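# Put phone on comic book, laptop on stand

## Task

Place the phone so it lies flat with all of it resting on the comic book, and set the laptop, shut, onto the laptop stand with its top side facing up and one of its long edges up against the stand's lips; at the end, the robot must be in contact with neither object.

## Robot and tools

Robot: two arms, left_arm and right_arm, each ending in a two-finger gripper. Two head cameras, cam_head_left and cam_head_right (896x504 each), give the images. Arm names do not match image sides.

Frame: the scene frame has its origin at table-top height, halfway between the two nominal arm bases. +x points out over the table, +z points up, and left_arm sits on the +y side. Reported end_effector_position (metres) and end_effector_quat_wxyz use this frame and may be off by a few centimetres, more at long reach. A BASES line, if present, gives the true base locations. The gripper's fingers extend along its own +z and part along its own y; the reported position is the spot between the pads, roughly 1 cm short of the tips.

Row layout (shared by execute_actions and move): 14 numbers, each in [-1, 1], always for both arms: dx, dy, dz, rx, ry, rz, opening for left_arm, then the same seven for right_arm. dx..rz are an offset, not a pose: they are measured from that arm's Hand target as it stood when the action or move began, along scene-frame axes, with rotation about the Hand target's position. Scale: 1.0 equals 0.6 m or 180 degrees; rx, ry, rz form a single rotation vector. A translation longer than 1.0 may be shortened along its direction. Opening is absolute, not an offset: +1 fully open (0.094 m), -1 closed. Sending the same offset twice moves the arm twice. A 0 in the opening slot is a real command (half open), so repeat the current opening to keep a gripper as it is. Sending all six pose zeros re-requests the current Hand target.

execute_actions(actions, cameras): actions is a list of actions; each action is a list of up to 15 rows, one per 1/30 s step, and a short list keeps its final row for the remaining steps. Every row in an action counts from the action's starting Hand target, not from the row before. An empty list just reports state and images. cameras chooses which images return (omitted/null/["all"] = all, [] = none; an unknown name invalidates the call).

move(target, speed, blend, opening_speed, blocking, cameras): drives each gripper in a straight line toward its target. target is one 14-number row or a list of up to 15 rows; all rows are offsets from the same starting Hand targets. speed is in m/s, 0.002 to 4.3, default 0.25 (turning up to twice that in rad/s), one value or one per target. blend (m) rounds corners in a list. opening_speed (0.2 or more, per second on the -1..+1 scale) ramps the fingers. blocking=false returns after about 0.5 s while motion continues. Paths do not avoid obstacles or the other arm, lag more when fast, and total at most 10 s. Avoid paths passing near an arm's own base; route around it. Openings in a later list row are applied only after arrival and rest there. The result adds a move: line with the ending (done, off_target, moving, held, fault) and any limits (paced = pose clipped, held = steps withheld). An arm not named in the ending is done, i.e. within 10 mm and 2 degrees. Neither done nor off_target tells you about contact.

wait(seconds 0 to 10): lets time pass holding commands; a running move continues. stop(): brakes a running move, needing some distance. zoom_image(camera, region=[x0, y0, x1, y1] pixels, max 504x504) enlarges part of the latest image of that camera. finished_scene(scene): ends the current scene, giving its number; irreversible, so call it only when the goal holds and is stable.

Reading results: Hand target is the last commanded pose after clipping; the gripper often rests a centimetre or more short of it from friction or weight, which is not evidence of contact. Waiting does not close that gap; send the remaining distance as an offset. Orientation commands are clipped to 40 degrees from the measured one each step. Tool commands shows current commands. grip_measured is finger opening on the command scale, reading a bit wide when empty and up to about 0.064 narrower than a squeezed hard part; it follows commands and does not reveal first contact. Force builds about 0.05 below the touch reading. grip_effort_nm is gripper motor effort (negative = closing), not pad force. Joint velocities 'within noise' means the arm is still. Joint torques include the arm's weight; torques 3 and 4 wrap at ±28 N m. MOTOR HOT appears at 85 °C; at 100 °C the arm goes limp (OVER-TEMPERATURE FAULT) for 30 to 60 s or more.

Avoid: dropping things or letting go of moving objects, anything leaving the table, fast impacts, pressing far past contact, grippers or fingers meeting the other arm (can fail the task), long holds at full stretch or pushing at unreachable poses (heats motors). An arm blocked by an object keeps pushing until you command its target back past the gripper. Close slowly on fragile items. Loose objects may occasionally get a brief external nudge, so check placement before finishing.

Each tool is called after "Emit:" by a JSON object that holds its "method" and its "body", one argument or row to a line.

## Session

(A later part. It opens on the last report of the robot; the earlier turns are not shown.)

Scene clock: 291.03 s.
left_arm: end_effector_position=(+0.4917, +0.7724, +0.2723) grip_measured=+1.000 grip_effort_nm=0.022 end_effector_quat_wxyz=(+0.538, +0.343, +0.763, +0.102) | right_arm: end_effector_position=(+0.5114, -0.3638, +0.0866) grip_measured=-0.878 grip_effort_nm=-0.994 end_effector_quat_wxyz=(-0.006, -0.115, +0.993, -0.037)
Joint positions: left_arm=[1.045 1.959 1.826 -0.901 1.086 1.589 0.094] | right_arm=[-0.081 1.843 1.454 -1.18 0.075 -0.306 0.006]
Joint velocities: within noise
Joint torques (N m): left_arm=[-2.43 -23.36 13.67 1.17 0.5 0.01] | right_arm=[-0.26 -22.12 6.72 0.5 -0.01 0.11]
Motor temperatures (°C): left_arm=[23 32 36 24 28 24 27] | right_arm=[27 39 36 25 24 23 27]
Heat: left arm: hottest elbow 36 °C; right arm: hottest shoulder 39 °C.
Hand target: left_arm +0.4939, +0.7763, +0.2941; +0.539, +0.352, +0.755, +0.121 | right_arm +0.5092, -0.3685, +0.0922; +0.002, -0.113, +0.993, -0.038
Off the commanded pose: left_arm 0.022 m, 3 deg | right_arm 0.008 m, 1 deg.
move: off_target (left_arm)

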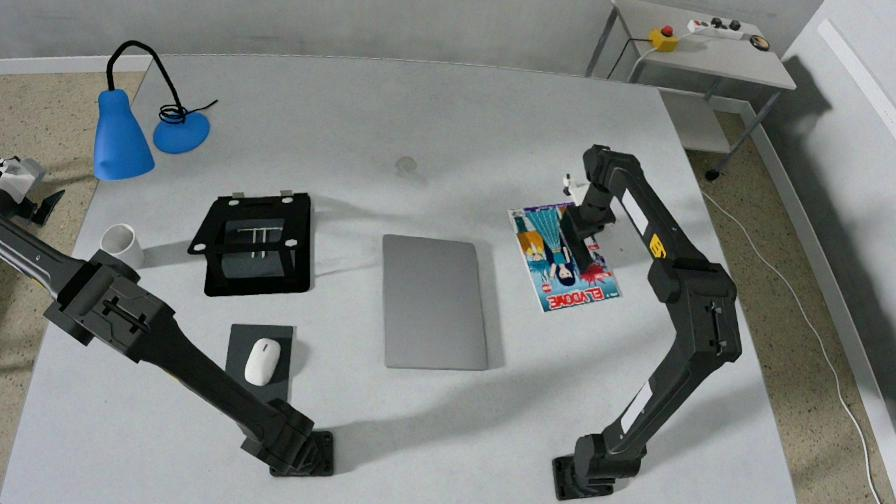

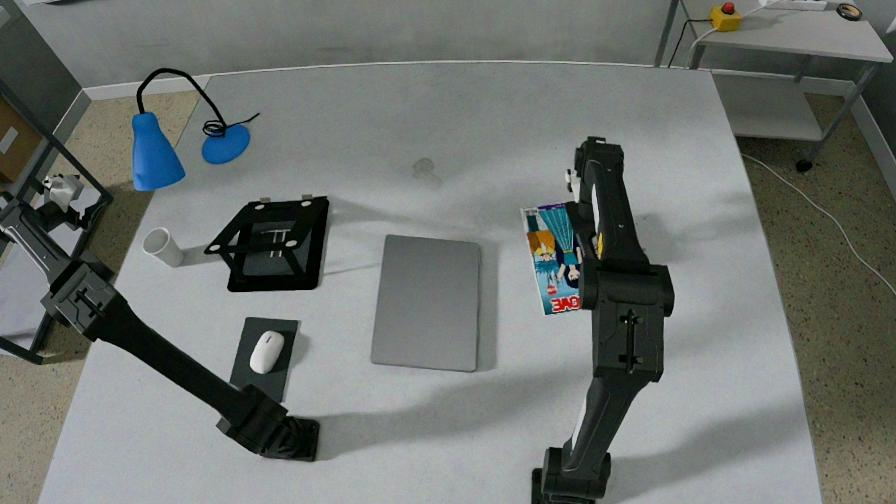

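Emit:
{"method": "move", "body": {
  "target": [
    [0,0,0,0,0,0,1,0,0,0.1,0,0,0,-0.95],
    [0,0,0,0,0,0,1,0.005,0.073,0.03,-0.352,-0.081,0,-0.95]
  ],
  "speed": [0.1,0.15]
}}

Emit:
{"method": "zoom_image", "body": {
  "camera": "cam_head_left",
  "region": [490, 180, 630, 320]
}}

Emit:
{"method": "zoom_image", "body": {
  "camera": "cam_head_right",
  "region": [510, 180, 650, 320]
}}

Scene clock: 305.20 s.
left_arm: end_effector_position=(+0.4917, +0.7724, +0.2723) grip_measured=+1.000 grip_effort_nm=0.017 end_effector_quat_wxyz=(+0.538, +0.343, +0.763, +0.102) | right_arm: end_effector_position=(+0.5118, -0.3302, +0.1150) grip_measured=-0.883 grip_effort_nm=-1.043 end_effector_quat_wxyz=(+0.065, -0.085, +0.821, -0.560)
Joint positions: left_arm=[1.045 1.959 1.826 -0.901 1.086 1.589 0.094] | right_arm=[0.257 1.918 1.329 -1.094 1.196 0.132 0.006]
Joint velocities: within noise
Joint torques (N m): left_arm=[-1.26 -23.77 13.78 0.88 0.54 -0.05] | right_arm=[1.14 -19.19 7.12 -0.34 0.96 0.27]
Motor temperatures (°C): left_arm=[23 32 36 24 28 24 27] | right_arm=[27 40 35 25 24 23 28]
Heat: left arm: hottest elbow 36 °C; right arm: hottest shoulder 40 °C.
Hand target: left_arm +0.4939, +0.7763, +0.2941; +0.539, +0.352, +0.755, +0.121 | right_arm +0.5121, -0.3248, +0.1100; +0.062, -0.092, +0.817, -0.565
Off the commanded pose: left_arm 0.022 m, 3 deg | right_arm 0.007 m, 1 deg.
move: off_target (left_arm)

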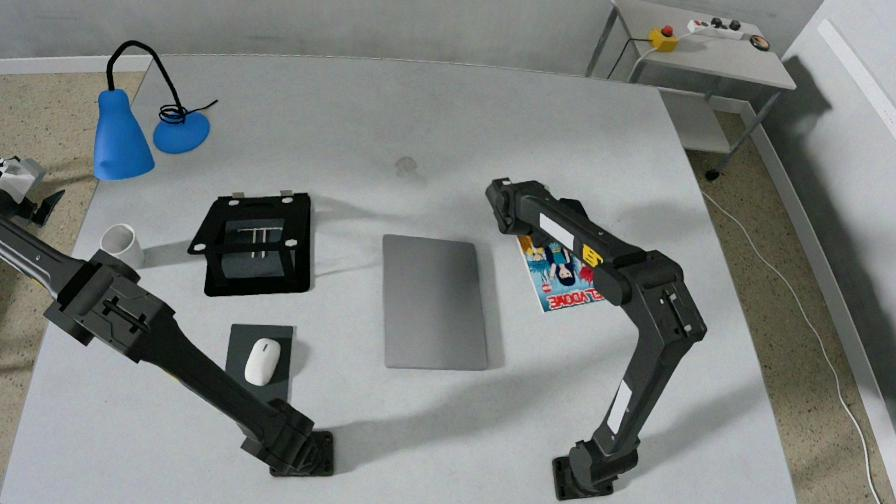

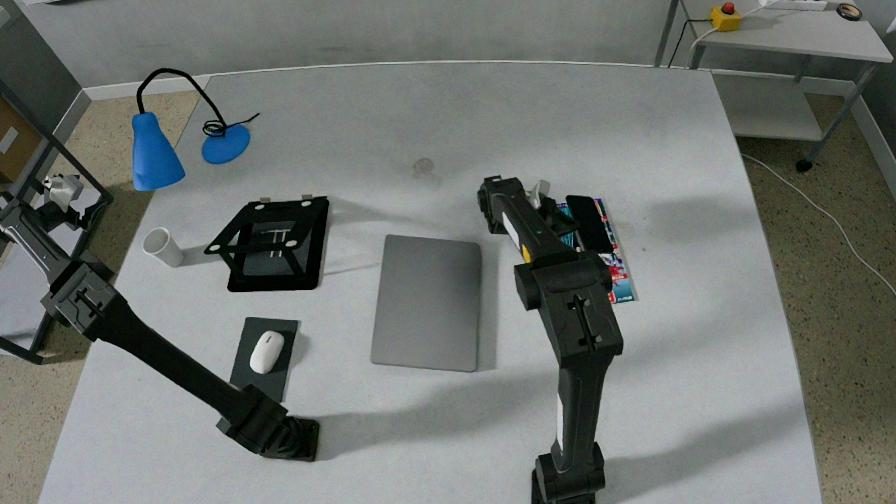

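Scaled by 3.600.

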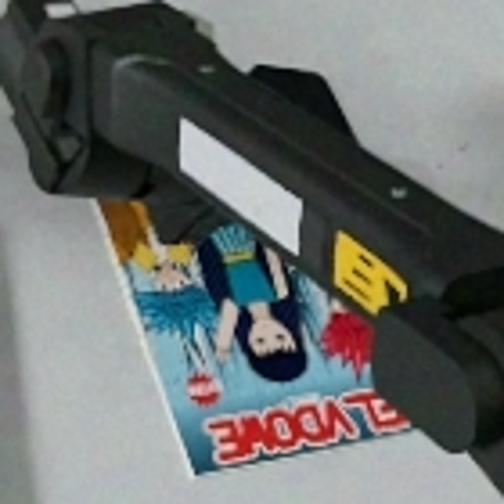

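Scaled by 3.600.

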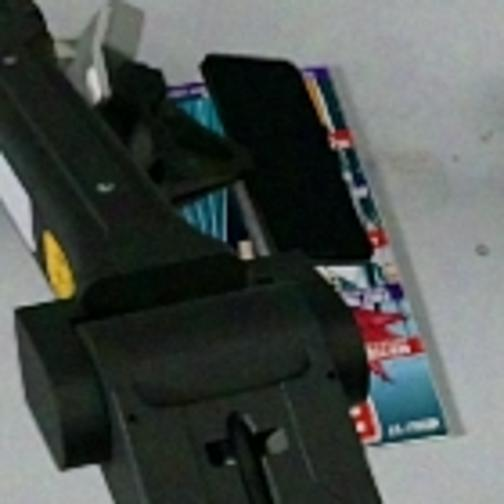

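Emit:
{"method": "move", "body": {
  "target": [0,0,0,0,0,0,1,-0.02,0,-0.1,0,0,0,-0.95],
  "speed": [0.1],
  "cameras": ["cam_head_right"]
}}

Emit:
{"method": "move", "body": {
  "target": [0,0,0,0,0,0,1,0,0,-0.013,0,0,0,-0.95],
  "speed": [0.03],
  "cameras": ["cam_head_right"]
}}

Emit:
{"method": "zoom_image", "body": {
  "camera": "cam_head_right",
  "region": [510, 180, 650, 320]
}}

Scene clock: 311.67 s.
left_arm: end_effector_position=(+0.4917, +0.7724, +0.2723) grip_measured=+1.000 grip_effort_nm=0.022 end_effector_quat_wxyz=(+0.538, +0.343, +0.763, +0.102) | right_arm: end_effector_position=(+0.5006, -0.3306, +0.0551) grip_measured=-0.883 grip_effort_nm=-1.043 end_effector_quat_wxyz=(+0.057, -0.089, +0.820, -0.562)
Joint positions: left_arm=[1.045 1.959 1.826 -0.901 1.086 1.589 0.094] | right_arm=[0.262 2.001 1.268 -0.986 1.196 0.154 0.006]
Joint velocities: within noise
Joint torques (N m): left_arm=[-1.49 -23.53 13.75 1.02 0.52 -0.07] | right_arm=[1.32 -19.43 5.67 0.25 0.91 0.3]
Motor temperatures (°C): left_arm=[23 32 36 24 28 24 27] | right_arm=[27 40 35 25 25 23 28]
Heat: left arm: hottest elbow 36 °C; right arm: hottest shoulder 40 °C.
Hand target: left_arm +0.4939, +0.7763, +0.2941; +0.539, +0.352, +0.755, +0.121 | right_arm +0.5002, -0.3248, +0.0500; +0.062, -0.092, +0.817, -0.565
Off the commanded pose: left_arm 0.022 m, 3 deg | right_arm 0.008 m, 1 deg.
move: off_target (left_arm)
Images, in order (width x height): cam_head_right 896x504.

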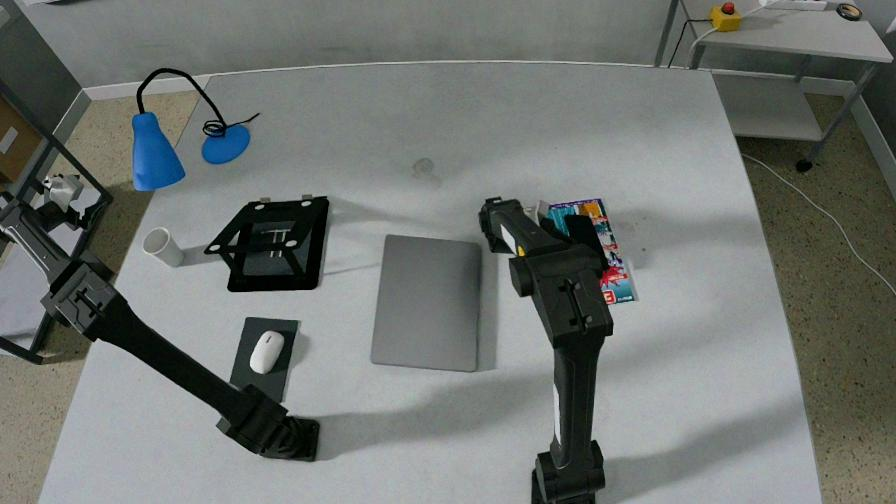

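Scene clock: 312.57 s.
left_arm: end_effector_position=(+0.4917, +0.7724, +0.2723) grip_measured=+1.000 grip_effort_nm=0.027 end_effector_quat_wxyz=(+0.538, +0.343, +0.763, +0.102) | right_arm: end_effector_position=(+0.5024, -0.3301, +0.0516) grip_measured=-0.883 grip_effort_nm=-1.043 end_effector_quat_wxyz=(+0.062, -0.085, +0.821, -0.561)
Joint positions: left_arm=[1.045 1.959 1.826 -0.901 1.086 1.589 0.094] | right_arm=[0.262 2.008 1.268 -0.968 1.196 0.154 0.006]
Joint velocities: within noise
Joint torques (N m): left_arm=[-1.44 -23.36 13.72 1.1 0.54 -0.02] | right_arm=[1.2 -18.73 5.24 0.13 0.91 0.3]
Motor temperatures (°C): left_arm=[23 32 36 24 28 24 27] | right_arm=[27 40 35 25 25 23 28]
Heat: left arm: hottest elbow 36 °C; right arm: hottest shoulder 40 °C.
Hand target: left_arm +0.4939, +0.7763, +0.2941; +0.539, +0.352, +0.755, +0.121 | right_arm +0.5002, -0.3248, +0.0423; +0.062, -0.092, +0.817, -0.565
Off the commanded pose: left_arm 0.022 m, 3 deg | right_arm 0.011 m, 1 deg.
move: off_target (left_arm, right_arm)
Images, in order (width x height): cam_head_right 896x504.

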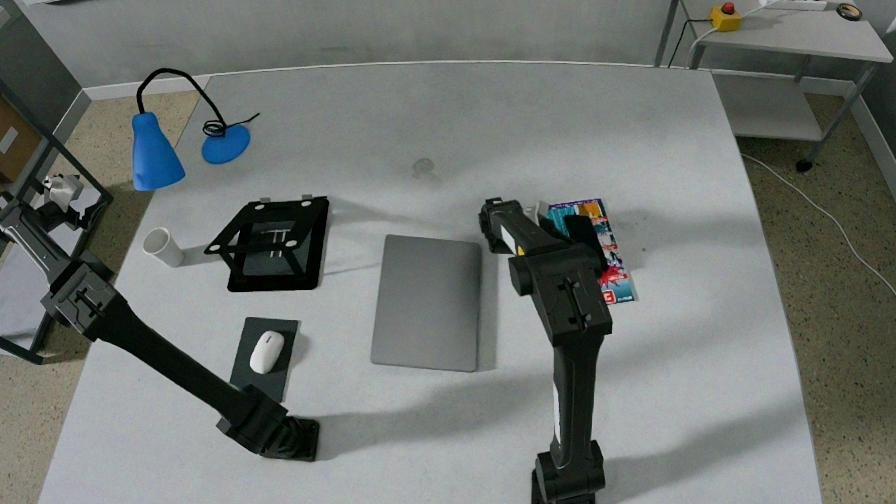

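Scaled by 3.600.

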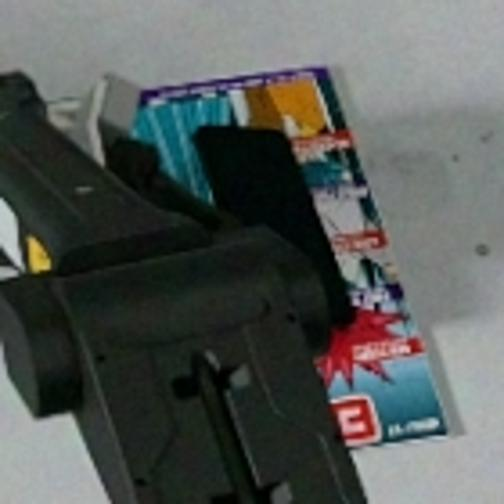

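Emit:
{"method": "move", "body": {
  "target": [0,0,0,0,0,0,1,0,0,-0.013,0,0,0,-0.95],
  "speed": [0.03],
  "cameras": []
}}

Emit:
{"method": "move", "body": {
  "target": [0,0,0,0,0,0,1,0,0,-0.013,0,0,0,-0.95],
  "speed": [0.03],
  "cameras": []
}}

Scene clock: 315.40 s.
left_arm: end_effector_position=(+0.4917, +0.7724, +0.2723) grip_measured=+1.000 grip_effort_nm=0.022 end_effector_quat_wxyz=(+0.538, +0.343, +0.763, +0.102) | right_arm: end_effector_position=(+0.5033, -0.3299, +0.0441) grip_measured=-0.883 grip_effort_nm=-1.038 end_effector_quat_wxyz=(+0.062, -0.085, +0.821, -0.561)
Joint positions: left_arm=[1.045 1.959 1.826 -0.901 1.086 1.589 0.094] | right_arm=[0.262 2.023 1.268 -0.952 1.196 0.154 0.006]
Joint velocities: within noise
Joint torques (N m): left_arm=[-1.03 -23.36 13.97 1.1 0.5 -0.01] | right_arm=[1.26 -19.14 5.16 0.28 0.91 0.3]
Motor temperatures (°C): left_arm=[23 32 36 24 28 24 27] | right_arm=[27 39 35 25 25 23 28]
Heat: left arm: hottest elbow 36 °C; right arm: hottest shoulder 39 °C.
Hand target: left_arm +0.4939, +0.7763, +0.2941; +0.539, +0.352, +0.755, +0.121 | right_arm +0.5002, -0.3248, +0.0344; +0.062, -0.092, +0.817, -0.565
Off the commanded pose: left_arm 0.022 m, 3 deg | right_arm 0.011 m, 1 deg.
move: off_target (left_arm, right_arm)
No camera images: "cameras" was empty.

Scene clock: 316.20 s.
left_arm: end_effector_position=(+0.4917, +0.7724, +0.2723) grip_measured=+1.000 grip_effort_nm=0.027 end_effector_quat_wxyz=(+0.538, +0.343, +0.763, +0.102) | right_arm: end_effector_position=(+0.5045, -0.3295, +0.0387) grip_measured=-0.883 grip_effort_nm=-1.038 end_effector_quat_wxyz=(+0.064, -0.084, +0.821, -0.561)
Joint positions: left_arm=[1.045 1.959 1.826 -0.901 1.086 1.589 0.094] | right_arm=[0.263 2.034 1.268 -0.937 1.198 0.154 0.006]
Joint velocities: within noise
Joint torques (N m): left_arm=[-1.79 -23.36 13.48 1.07 0.54 -0.02] | right_arm=[1.26 -18.96 4.93 0.34 0.86 0.29]
Motor temperatures (°C): left_arm=[23 32 36 24 28 24 27] | right_arm=[27 39 35 25 25 23 28]
Heat: left arm: hottest elbow 36 °C; right arm: hottest shoulder 39 °C.
Hand target: left_arm +0.4939, +0.7763, +0.2941; +0.539, +0.352, +0.755, +0.121 | right_arm +0.5002, -0.3247, +0.0267; +0.062, -0.092, +0.817, -0.565
Off the commanded pose: left_arm 0.022 m, 3 deg | right_arm 0.014 m, 1 deg.
move: off_target (left_arm, right_arm)
No camera images: "cameras" was empty.

Emit:
{"method": "move", "body": {
  "target": [0,0,0,0,0,0,1,0,0,-0.013,0,0,0,-0.95],
  "speed": [0.03],
  "cameras": ["cam_head_right"]
}}

Emit:
{"method": "zoom_image", "body": {
  "camera": "cam_head_right",
  "region": [510, 180, 650, 320]
}}

Scene clock: 318.80 s.
left_arm: end_effector_position=(+0.4917, +0.7724, +0.2723) grip_measured=+1.000 grip_effort_nm=0.027 end_effector_quat_wxyz=(+0.538, +0.343, +0.763, +0.102) | right_arm: end_effector_position=(+0.5057, -0.3292, +0.0354) grip_measured=-0.883 grip_effort_nm=-1.038 end_effector_quat_wxyz=(+0.067, -0.083, +0.820, -0.563)
Joint positions: left_arm=[1.045 1.959 1.826 -0.901 1.086 1.589 0.094] | right_arm=[0.263 2.042 1.268 -0.923 1.202 0.154 0.006]
Joint velocities: within noise
Joint torques (N m): left_arm=[-1.03 -23.88 13.85 1.06 0.46 -0.07] | right_arm=[1.26 -18.55 4.75 0.39 0.71 0.3]
Motor temperatures (°C): left_arm=[23 32 36 24 28 24 27] | right_arm=[27 39 35 25 25 23 28]
Heat: left arm: hottest elbow 36 °C; right arm: hottest shoulder 39 °C.
Hand target: left_arm +0.4939, +0.7763, +0.2941; +0.539, +0.352, +0.755, +0.121 | right_arm +0.5002, -0.3248, +0.0190; +0.062, -0.092, +0.817, -0.565
Off the commanded pose: left_arm 0.022 m, 3 deg | right_arm 0.018 m, 1 deg.
move: off_target (left_arm, right_arm)
Images, in order (width x height): cam_head_right 896x504.

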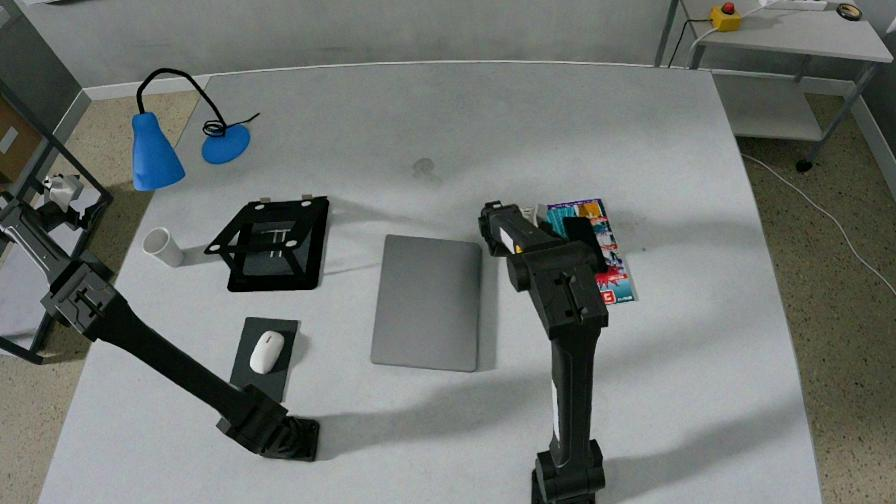

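Scaled by 3.600.

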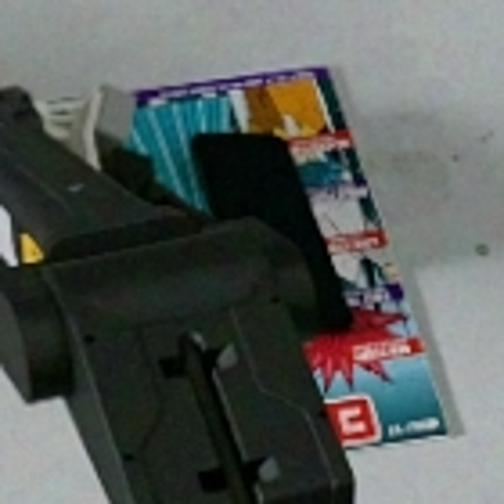

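Emit:
{"method": "move", "body": {
  "target": [
    [0,0,0,0,0,0,1,0.0,-0.0,0.015,0,0,0,-0.95],
    [0,0,0,0,0,0,1,0.0,0,0.015,0,0,0,-0.6]
  ],
  "speed": [0.04,0.04],
  "opening_speed": 0.2
}}

Emit:
{"method": "zoom_image", "body": {
  "camera": "cam_head_right",
  "region": [510, 180, 650, 320]
}}

Scene clock: 325.40 s.
left_arm: end_effector_position=(+0.4917, +0.7724, +0.2723) grip_measured=+1.000 grip_effort_nm=0.022 end_effector_quat_wxyz=(+0.538, +0.343, +0.763, +0.102) | right_arm: end_effector_position=(+0.5058, -0.3292, +0.0354) grip_measured=-0.602 grip_effort_nm=0.061 end_effector_quat_wxyz=(+0.068, -0.082, +0.820, -0.563)
Joint positions: left_arm=[1.045 1.959 1.826 -0.901 1.086 1.589 0.094] | right_arm=[0.263 2.042 1.268 -0.923 1.202 0.154 0.019]
Joint velocities: within noise
Joint torques (N m): left_arm=[-1.61 -24 13.7 1.09 0.54 -0.01] | right_arm=[1.26 -19.96 4.93 -0.21 0.71 0.29]
Motor temperatures (°C): left_arm=[23 32 36 24 28 24 27] | right_arm=[27 38 34 25 25 23 28]
Heat: left arm: hottest elbow 36 °C; right arm: hottest shoulder 38 °C.
Hand target: left_arm +0.4939, +0.7763, +0.2941; +0.539, +0.352, +0.755, +0.121 | right_arm +0.5002, -0.3248, +0.0280; +0.062, -0.092, +0.817, -0.565
Off the commanded pose: left_arm 0.022 m, 3 deg | right_arm 0.010 m, 1 deg.
move: off_target (left_arm)

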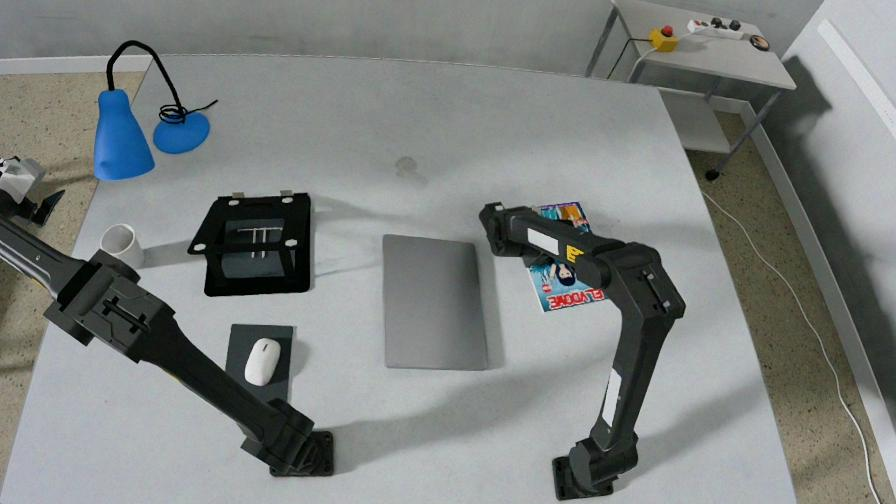

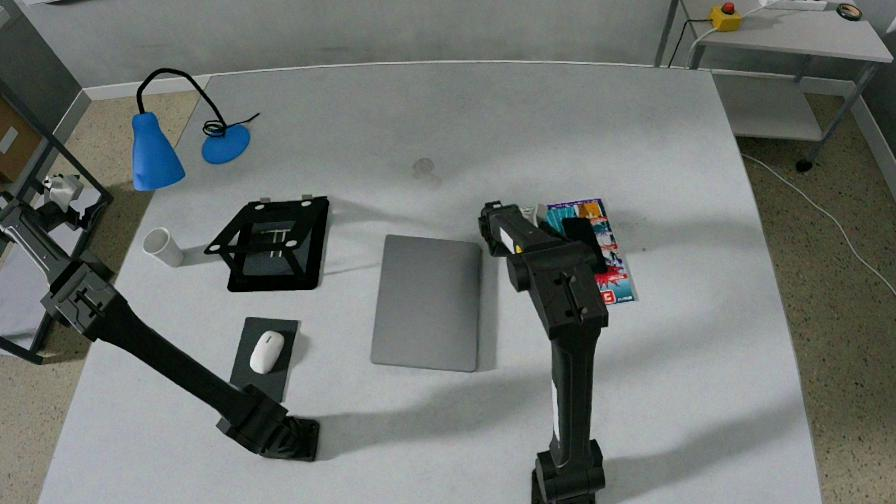

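Scaled by 3.600.

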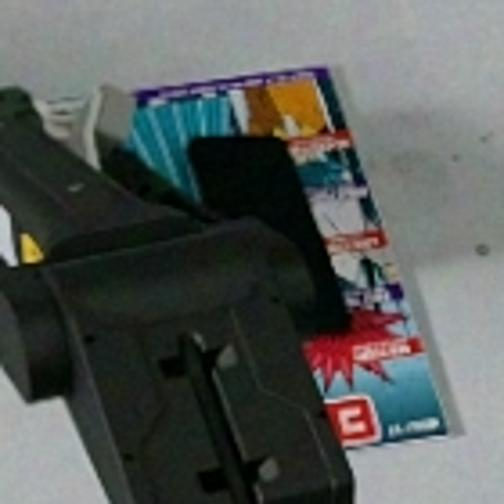

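Emit:
{"method": "move", "body": {
  "target": [0,0,0,0,0,0,1,-0.025,0.1,0.0,0,0,0,-0.6],
  "speed": [0.25]
}}

Emit:
{"method": "zoom_image", "body": {
  "camera": "cam_head_right",
  "region": [510, 180, 650, 320]
}}

Scene clock: 329.00 s.
left_arm: end_effector_position=(+0.4917, +0.7724, +0.2723) grip_measured=+1.000 grip_effort_nm=0.022 end_effector_quat_wxyz=(+0.538, +0.343, +0.763, +0.102) | right_arm: end_effector_position=(+0.4742, -0.2685, +0.0340) grip_measured=-0.601 grip_effort_nm=0.061 end_effector_quat_wxyz=(+0.063, -0.096, +0.817, -0.566)
Joint positions: left_arm=[1.045 1.959 1.826 -0.901 1.086 1.589 0.094] | right_arm=[0.396 2.077 1.303 -1.229 1.172 0.458 0.019]
Joint velocities: within noise
Joint torques (N m): left_arm=[-1.96 -24.06 13.67 1.09 0.49 -0.03] | right_arm=[0.26 -18.08 8.27 -0.81 0.48 0.28]
Motor temperatures (°C): left_arm=[23 32 36 24 28 24 27] | right_arm=[27 38 34 25 25 23 28]
Heat: left arm: hottest elbow 36 °C; right arm: hottest shoulder 38 °C.
Hand target: left_arm +0.4939, +0.7763, +0.2941; +0.539, +0.352, +0.755, +0.121 | right_arm +0.4851, -0.2647, +0.0278; +0.062, -0.092, +0.817, -0.565
Off the commanded pose: left_arm 0.022 m, 3 deg | right_arm 0.013 m, 0 deg.
move: off_target (left_arm, right_arm)

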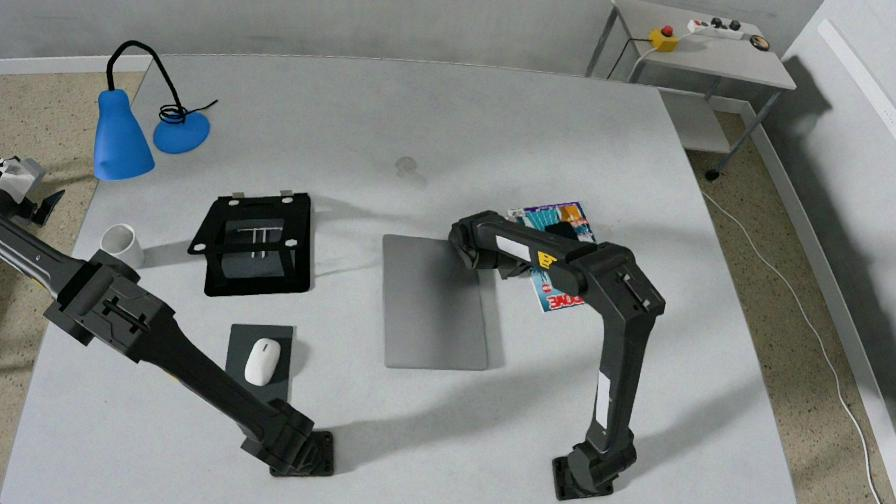

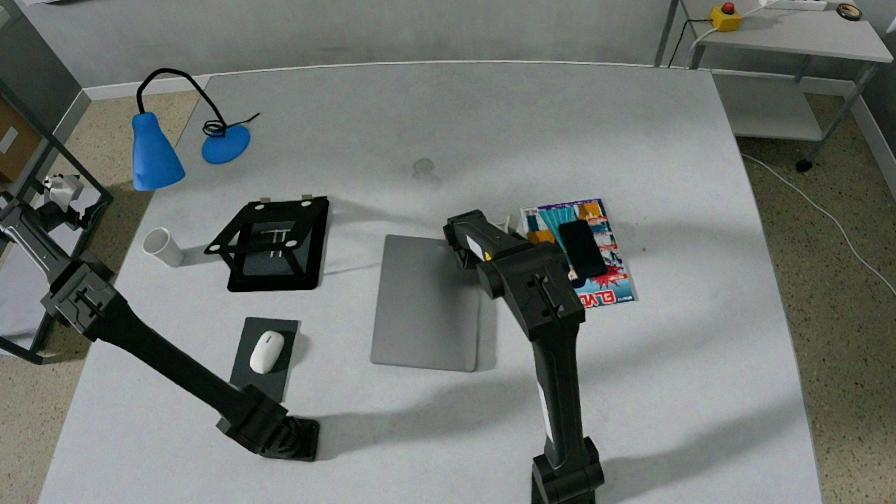

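Scaled by 3.600.

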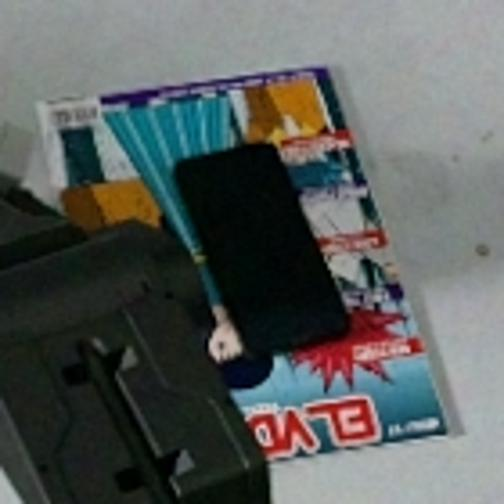

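Emit:
{"method": "move", "body": {
  "target": [
    [0,0,0,0,0,0,0,0,0.05,0.15,0,0,0,-0.6],
    [-0.157,-0.743,0.0,-0.084,0.374,0.245,0,-0.14,0.075,0.285,0.36,0.085,0,-0.6]
  ],
  "speed": [0.15,0.35]
}}

Scene clock: 374.30 s.
left_arm: end_effector_position=(+0.3904, +0.3316, +0.2827) grip_measured=+0.002 grip_effort_nm=-0.081 end_effector_quat_wxyz=(-0.008, -0.001, +1.000, -0.003) | right_arm: end_effector_position=(+0.4078, -0.2135, +0.1984) grip_measured=-0.601 grip_effort_nm=0.056 end_effector_quat_wxyz=(+0.003, -0.116, +0.993, -0.025)
Joint positions: left_arm=[0.216 1.319 1.356 -1.626 0.002 0.243 0.047] | right_arm=[0.231 1.521 1.342 -1.391 0.05 0.003 0.019]
Joint velocities: within noise
Joint torques (N m): left_arm=[-2.14 -10.4 14.17 -0.18 -0.09 -0.11] | right_arm=[-0.26 -16.56 7.16 -0.18 -0.01 0.09]
Motor temperatures (°C): left_arm=[23 33 37 24 28 24 27] | right_arm=[27 39 34 25 25 23 27]
Heat: left arm: hottest elbow 37 °C; right arm: hottest shoulder 39 °C.
Hand target: left_arm +0.3997, +0.3305, +0.2942; +0.000, +0.000, +1.000, +0.001 | right_arm +0.4012, -0.2197, +0.1989; -0.002, -0.115, +0.993, -0.024
Off the commanded pose: left_arm 0.015 m, 1 deg | right_arm 0.009 m, 1 deg.
move: off_target (left_arm)

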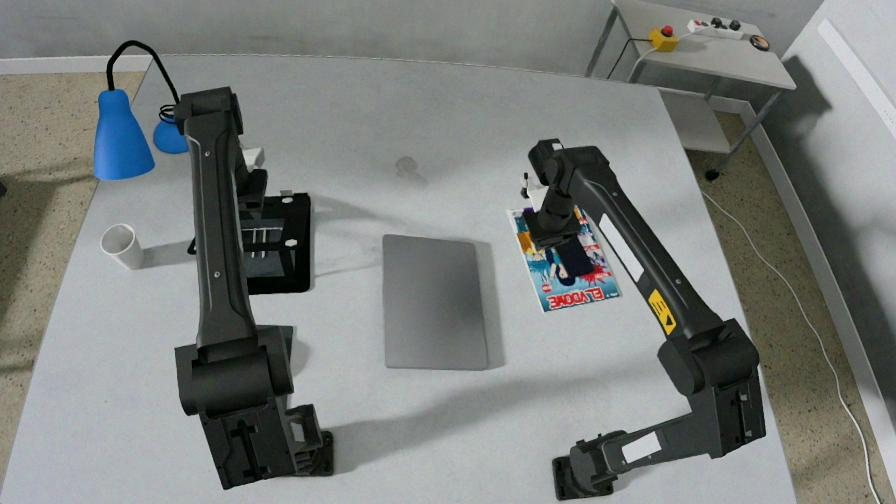

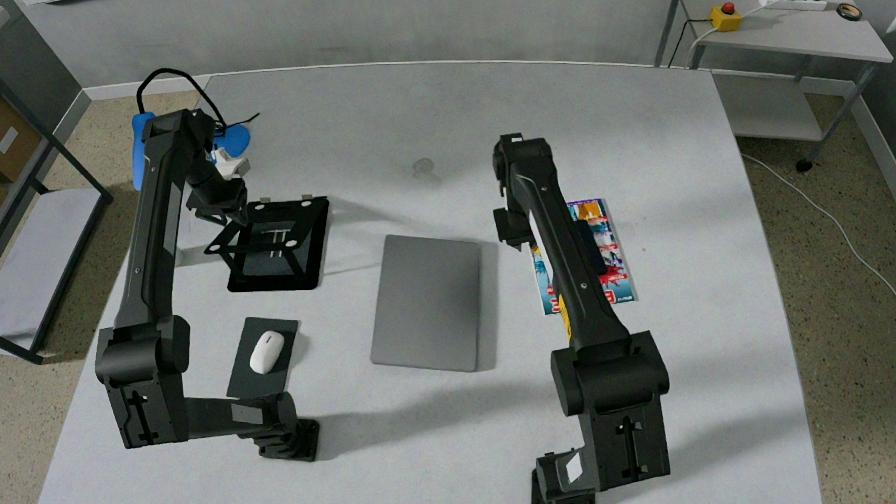

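Emit:
{"method": "zoom_image", "body": {
  "camera": "cam_head_right",
  "region": [170, 120, 290, 240]
}}

Emit:
{"method": "zoom_image", "body": {
  "camera": "cam_head_left",
  "region": [490, 150, 620, 280]
}}

Scaled by 4.200.

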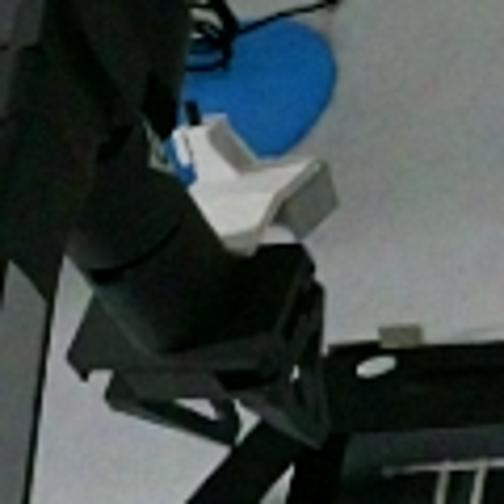

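Scaled by 3.877.

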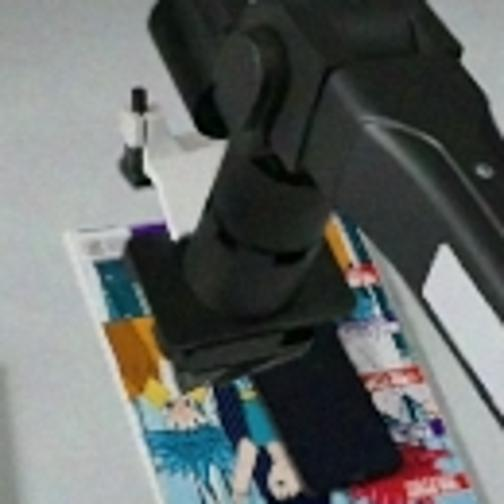

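Emit:
{"method": "move", "body": {
  "target": [0,-0.18,-0.33,-0.306,0,0,-0.15,0,0.0,0,0,0,0,-1],
  "speed": [0.25]
}}

Emit:
{"method": "zoom_image", "body": {
  "camera": "cam_head_right",
  "region": [280, 180, 480, 380]
}}

Emit:
{"method": "zoom_image", "body": {
  "camera": "cam_head_left",
  "region": [290, 180, 490, 380]
}}

Scene clock: 395.73 s.
left_arm: end_effector_position=(+0.4082, +0.2165, +0.1466) grip_measured=-0.151 grip_effort_nm=0.066 end_effector_quat_wxyz=(+0.045, +0.022, +0.882, -0.469) | right_arm: end_effector_position=(+0.4078, -0.2135, +0.1984) grip_measured=-0.991 grip_effort_nm=-0.496 end_effector_quat_wxyz=(+0.003, -0.117, +0.993, -0.025)
Joint positions: left_arm=[0.279 1.554 1.008 -1.362 0.942 0.531 0.04] | right_arm=[0.231 1.521 1.342 -1.391 0.05 0.002 0]
Joint velocities: within noise
Joint torques (N m): left_arm=[-0.73 -7 4.77 1.18 -1.42 -0.06] | right_arm=[-0.26 -16.62 7.19 -0.21 0 0.1]
Motor temperatures (°C): left_arm=[23 31 37 24 27 24 26] | right_arm=[27 38 34 25 24 23 26]
Heat: left arm: hottest elbow 37 °C; right arm: hottest shoulder 38 °C.
Hand target: left_arm +0.3998, +0.2224, +0.0962; +0.000, +0.000, +0.887, -0.462 | right_arm +0.4012, -0.2197, +0.1989; -0.002, -0.115, +0.993, -0.024
Off the commanded pose: left_arm 0.051 m, 6 deg | right_arm 0.009 m, 1 deg.
move: off_target (left_arm)

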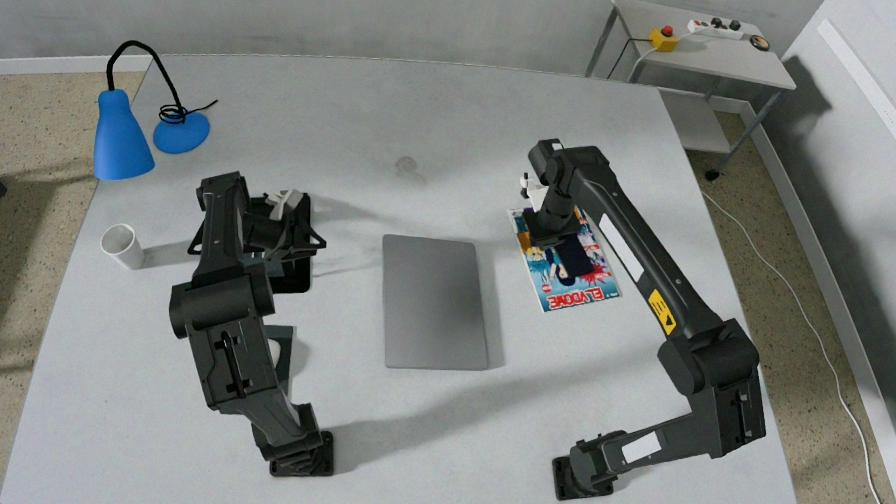

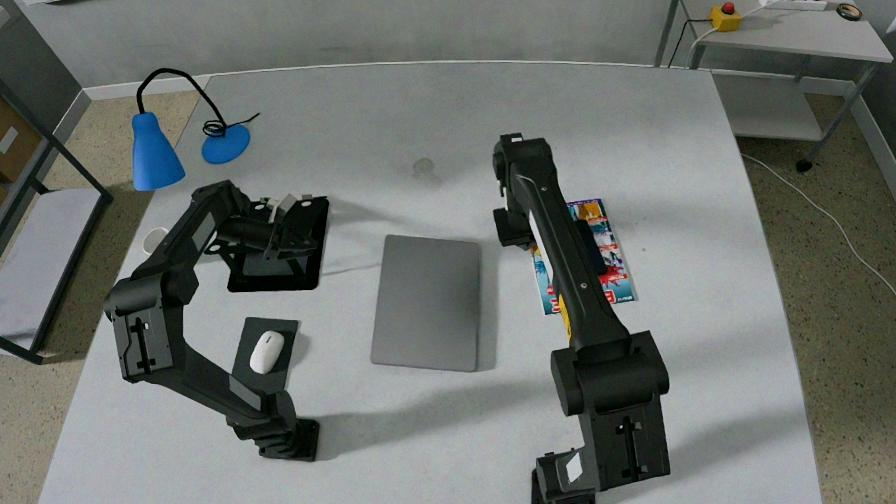

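Scaled by 2.520.

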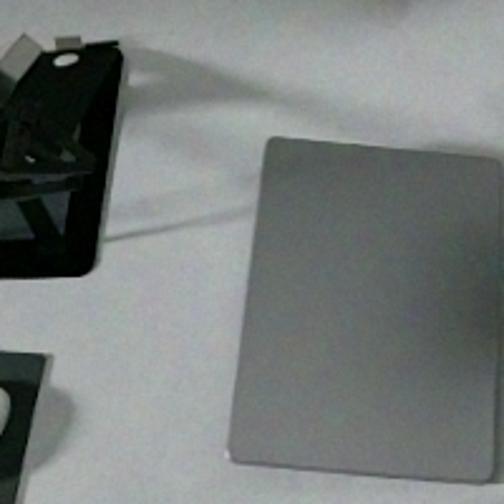

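Scaled by 2.520.

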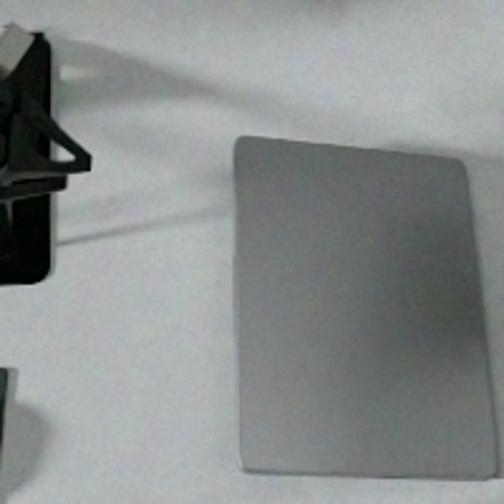

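Emit:
{"method": "move", "body": {
  "target": [-0.13,0.0,0.1,0,0,0,-0.15,0,0.0,0,0,0,0,-1],
  "speed": [0.15]
}}

Emit:
{"method": "zoom_image", "body": {
  "camera": "cam_head_left",
  "region": [180, 180, 380, 380]
}}

Emit:
{"method": "zoom_image", "body": {
  "camera": "cam_head_right",
  "region": [180, 180, 380, 380]
}}

Scene clock: 405.23 s.
left_arm: end_effector_position=(+0.3270, +0.2197, +0.1524) grip_measured=-0.151 grip_effort_nm=0.056 end_effector_quat_wxyz=(-0.003, +0.003, +0.887, -0.462) | right_arm: end_effector_position=(+0.4078, -0.2135, +0.1984) grip_measured=-0.991 grip_effort_nm=-0.491 end_effector_quat_wxyz=(+0.003, -0.117, +0.993, -0.025)
Joint positions: left_arm=[0.35 1.414 0.864 -1.518 0.862 0.616 0.04] | right_arm=[0.231 1.521 1.342 -1.391 0.05 0.002 0]
Joint velocities: within noise
Joint torques (N m): left_arm=[-0.56 -12.1 7.41 -1.24 0.32 0.11] | right_arm=[-0.26 -16.67 7.17 -0.18 0 0.09]
Motor temperatures (°C): left_arm=[23 30 36 24 29 24 26] | right_arm=[27 38 34 25 24 23 27]
Heat: left arm: hottest elbow 36 °C; right arm: hottest shoulder 38 °C.
Hand target: left_arm +0.3219, +0.2224, +0.1562; +0.000, +0.000, +0.887, -0.462 | right_arm +0.4012, -0.2197, +0.1989; -0.002, -0.115, +0.993, -0.024
Off the commanded pose: left_arm 0.007 m, 1 deg | right_arm 0.009 m, 1 deg.
move: done

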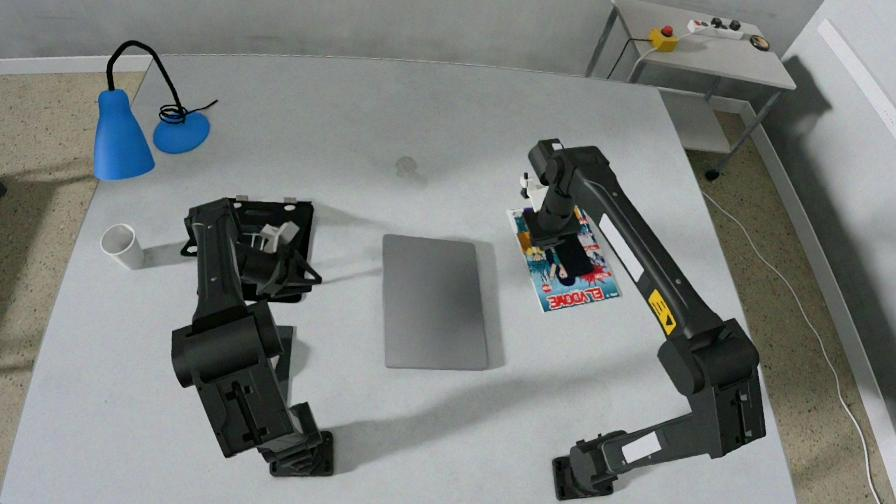

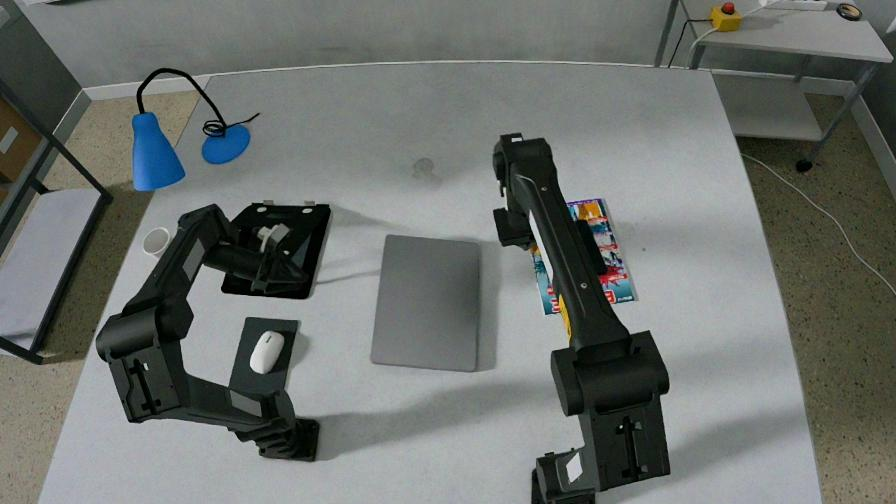

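Scaled by 2.520.

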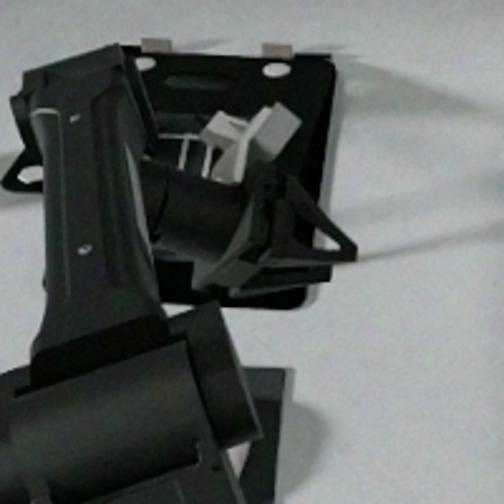

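Scaled by 2.520.

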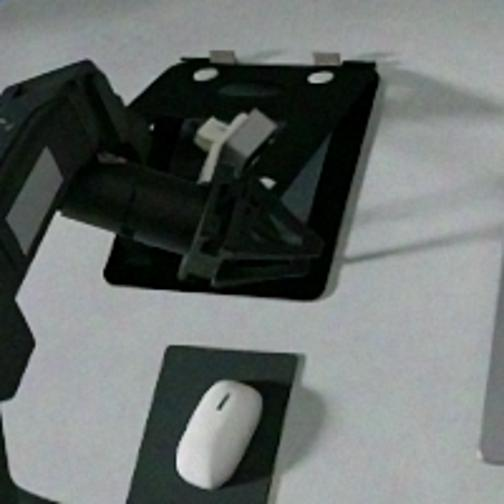

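Emit:
{"method": "move", "body": {
  "target": [0,-0.1,0.2,0,0,0,-0.15,0,0.0,0,0,0,0,-1],
  "speed": [0.15]
}}

Emit:
{"method": "zoom_image", "body": {
  "camera": "cam_head_left",
  "region": [180, 180, 380, 380]
}}

Emit:
{"method": "zoom_image", "body": {
  "camera": "cam_head_right",
  "region": [180, 180, 380, 380]
}}

Scene clock: 410.47 s.
left_arm: end_effector_position=(+0.3090, +0.1636, +0.2537) grip_measured=-0.151 grip_effort_nm=0.056 end_effector_quat_wxyz=(-0.014, -0.018, +0.885, -0.465) | right_arm: end_effector_position=(+0.4078, -0.2135, +0.1984) grip_measured=-0.991 grip_effort_nm=-0.496 end_effector_quat_wxyz=(+0.003, -0.117, +0.993, -0.025)
Joint positions: left_arm=[0.193 1.173 0.949 -1.669 0.931 0.344 0.04] | right_arm=[0.231 1.521 1.342 -1.391 0.05 0.002 0]
Joint velocities: within noise
Joint torques (N m): left_arm=[-2.49 -8 15.49 -0.64 0.44 -0.02] | right_arm=[-0.32 -16.67 7.16 -0.18 0 0.1]
Motor temperatures (°C): left_arm=[23 30 36 24 28 24 26] | right_arm=[27 38 34 25 24 23 27]
Heat: left arm: hottest elbow 36 °C; right arm: hottest shoulder 38 °C.
Hand target: left_arm +0.3218, +0.1624, +0.2762; +0.000, +0.000, +0.887, -0.462 | right_arm +0.4012, -0.2197, +0.1989; -0.002, -0.115, +0.993, -0.024
Off the commanded pose: left_arm 0.026 m, 3 deg | right_arm 0.009 m, 1 deg.
joint sent to its limit (left arm) — joint 4 (wrist pitch), lower limit. The joint targets still meet the commanded pose.
move: off_target (left_arm)

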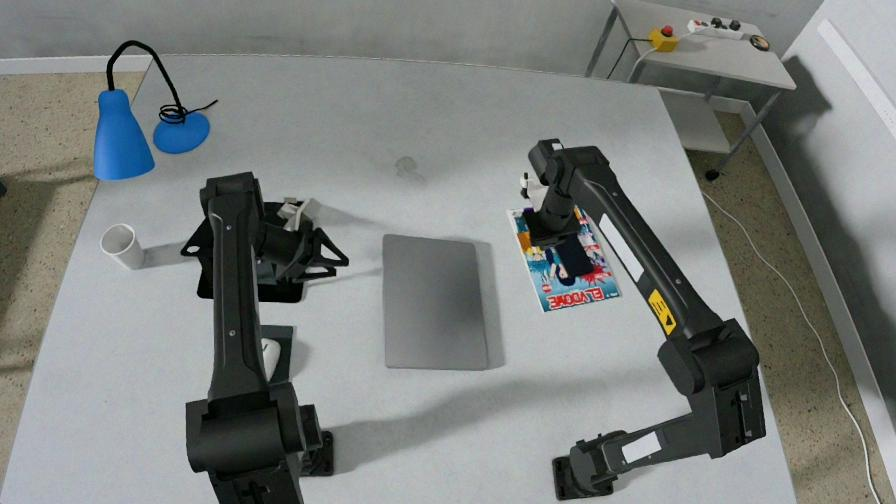

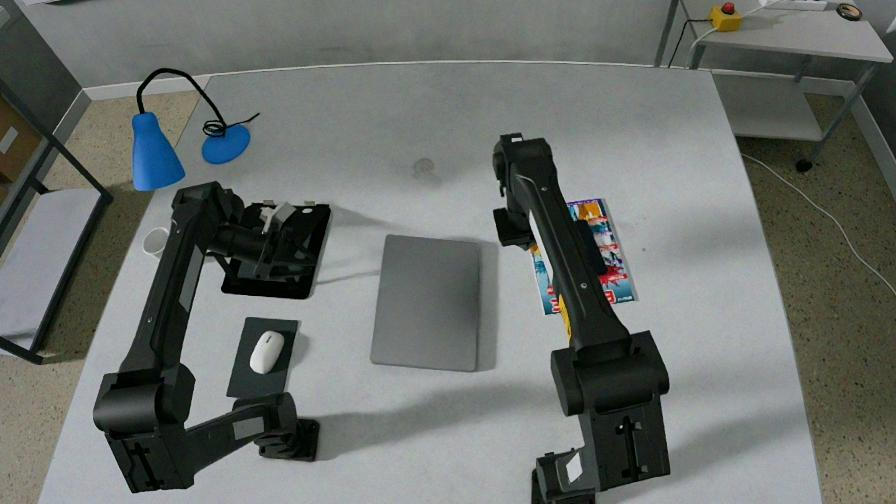

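Scaled by 2.520.

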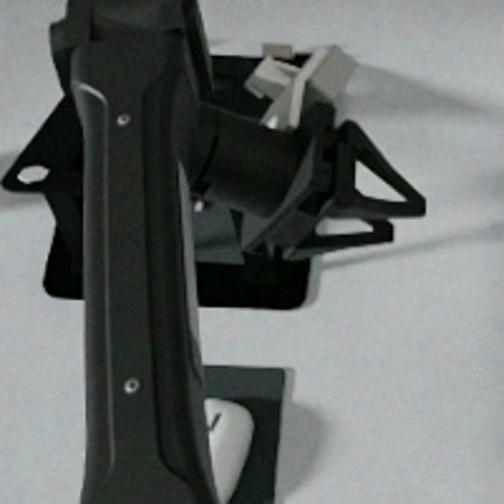

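Scaled by 2.520.

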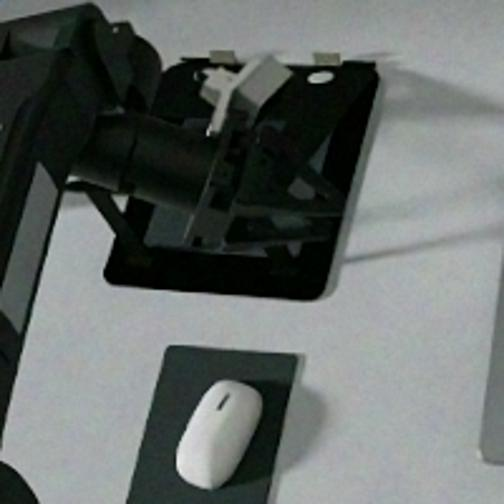

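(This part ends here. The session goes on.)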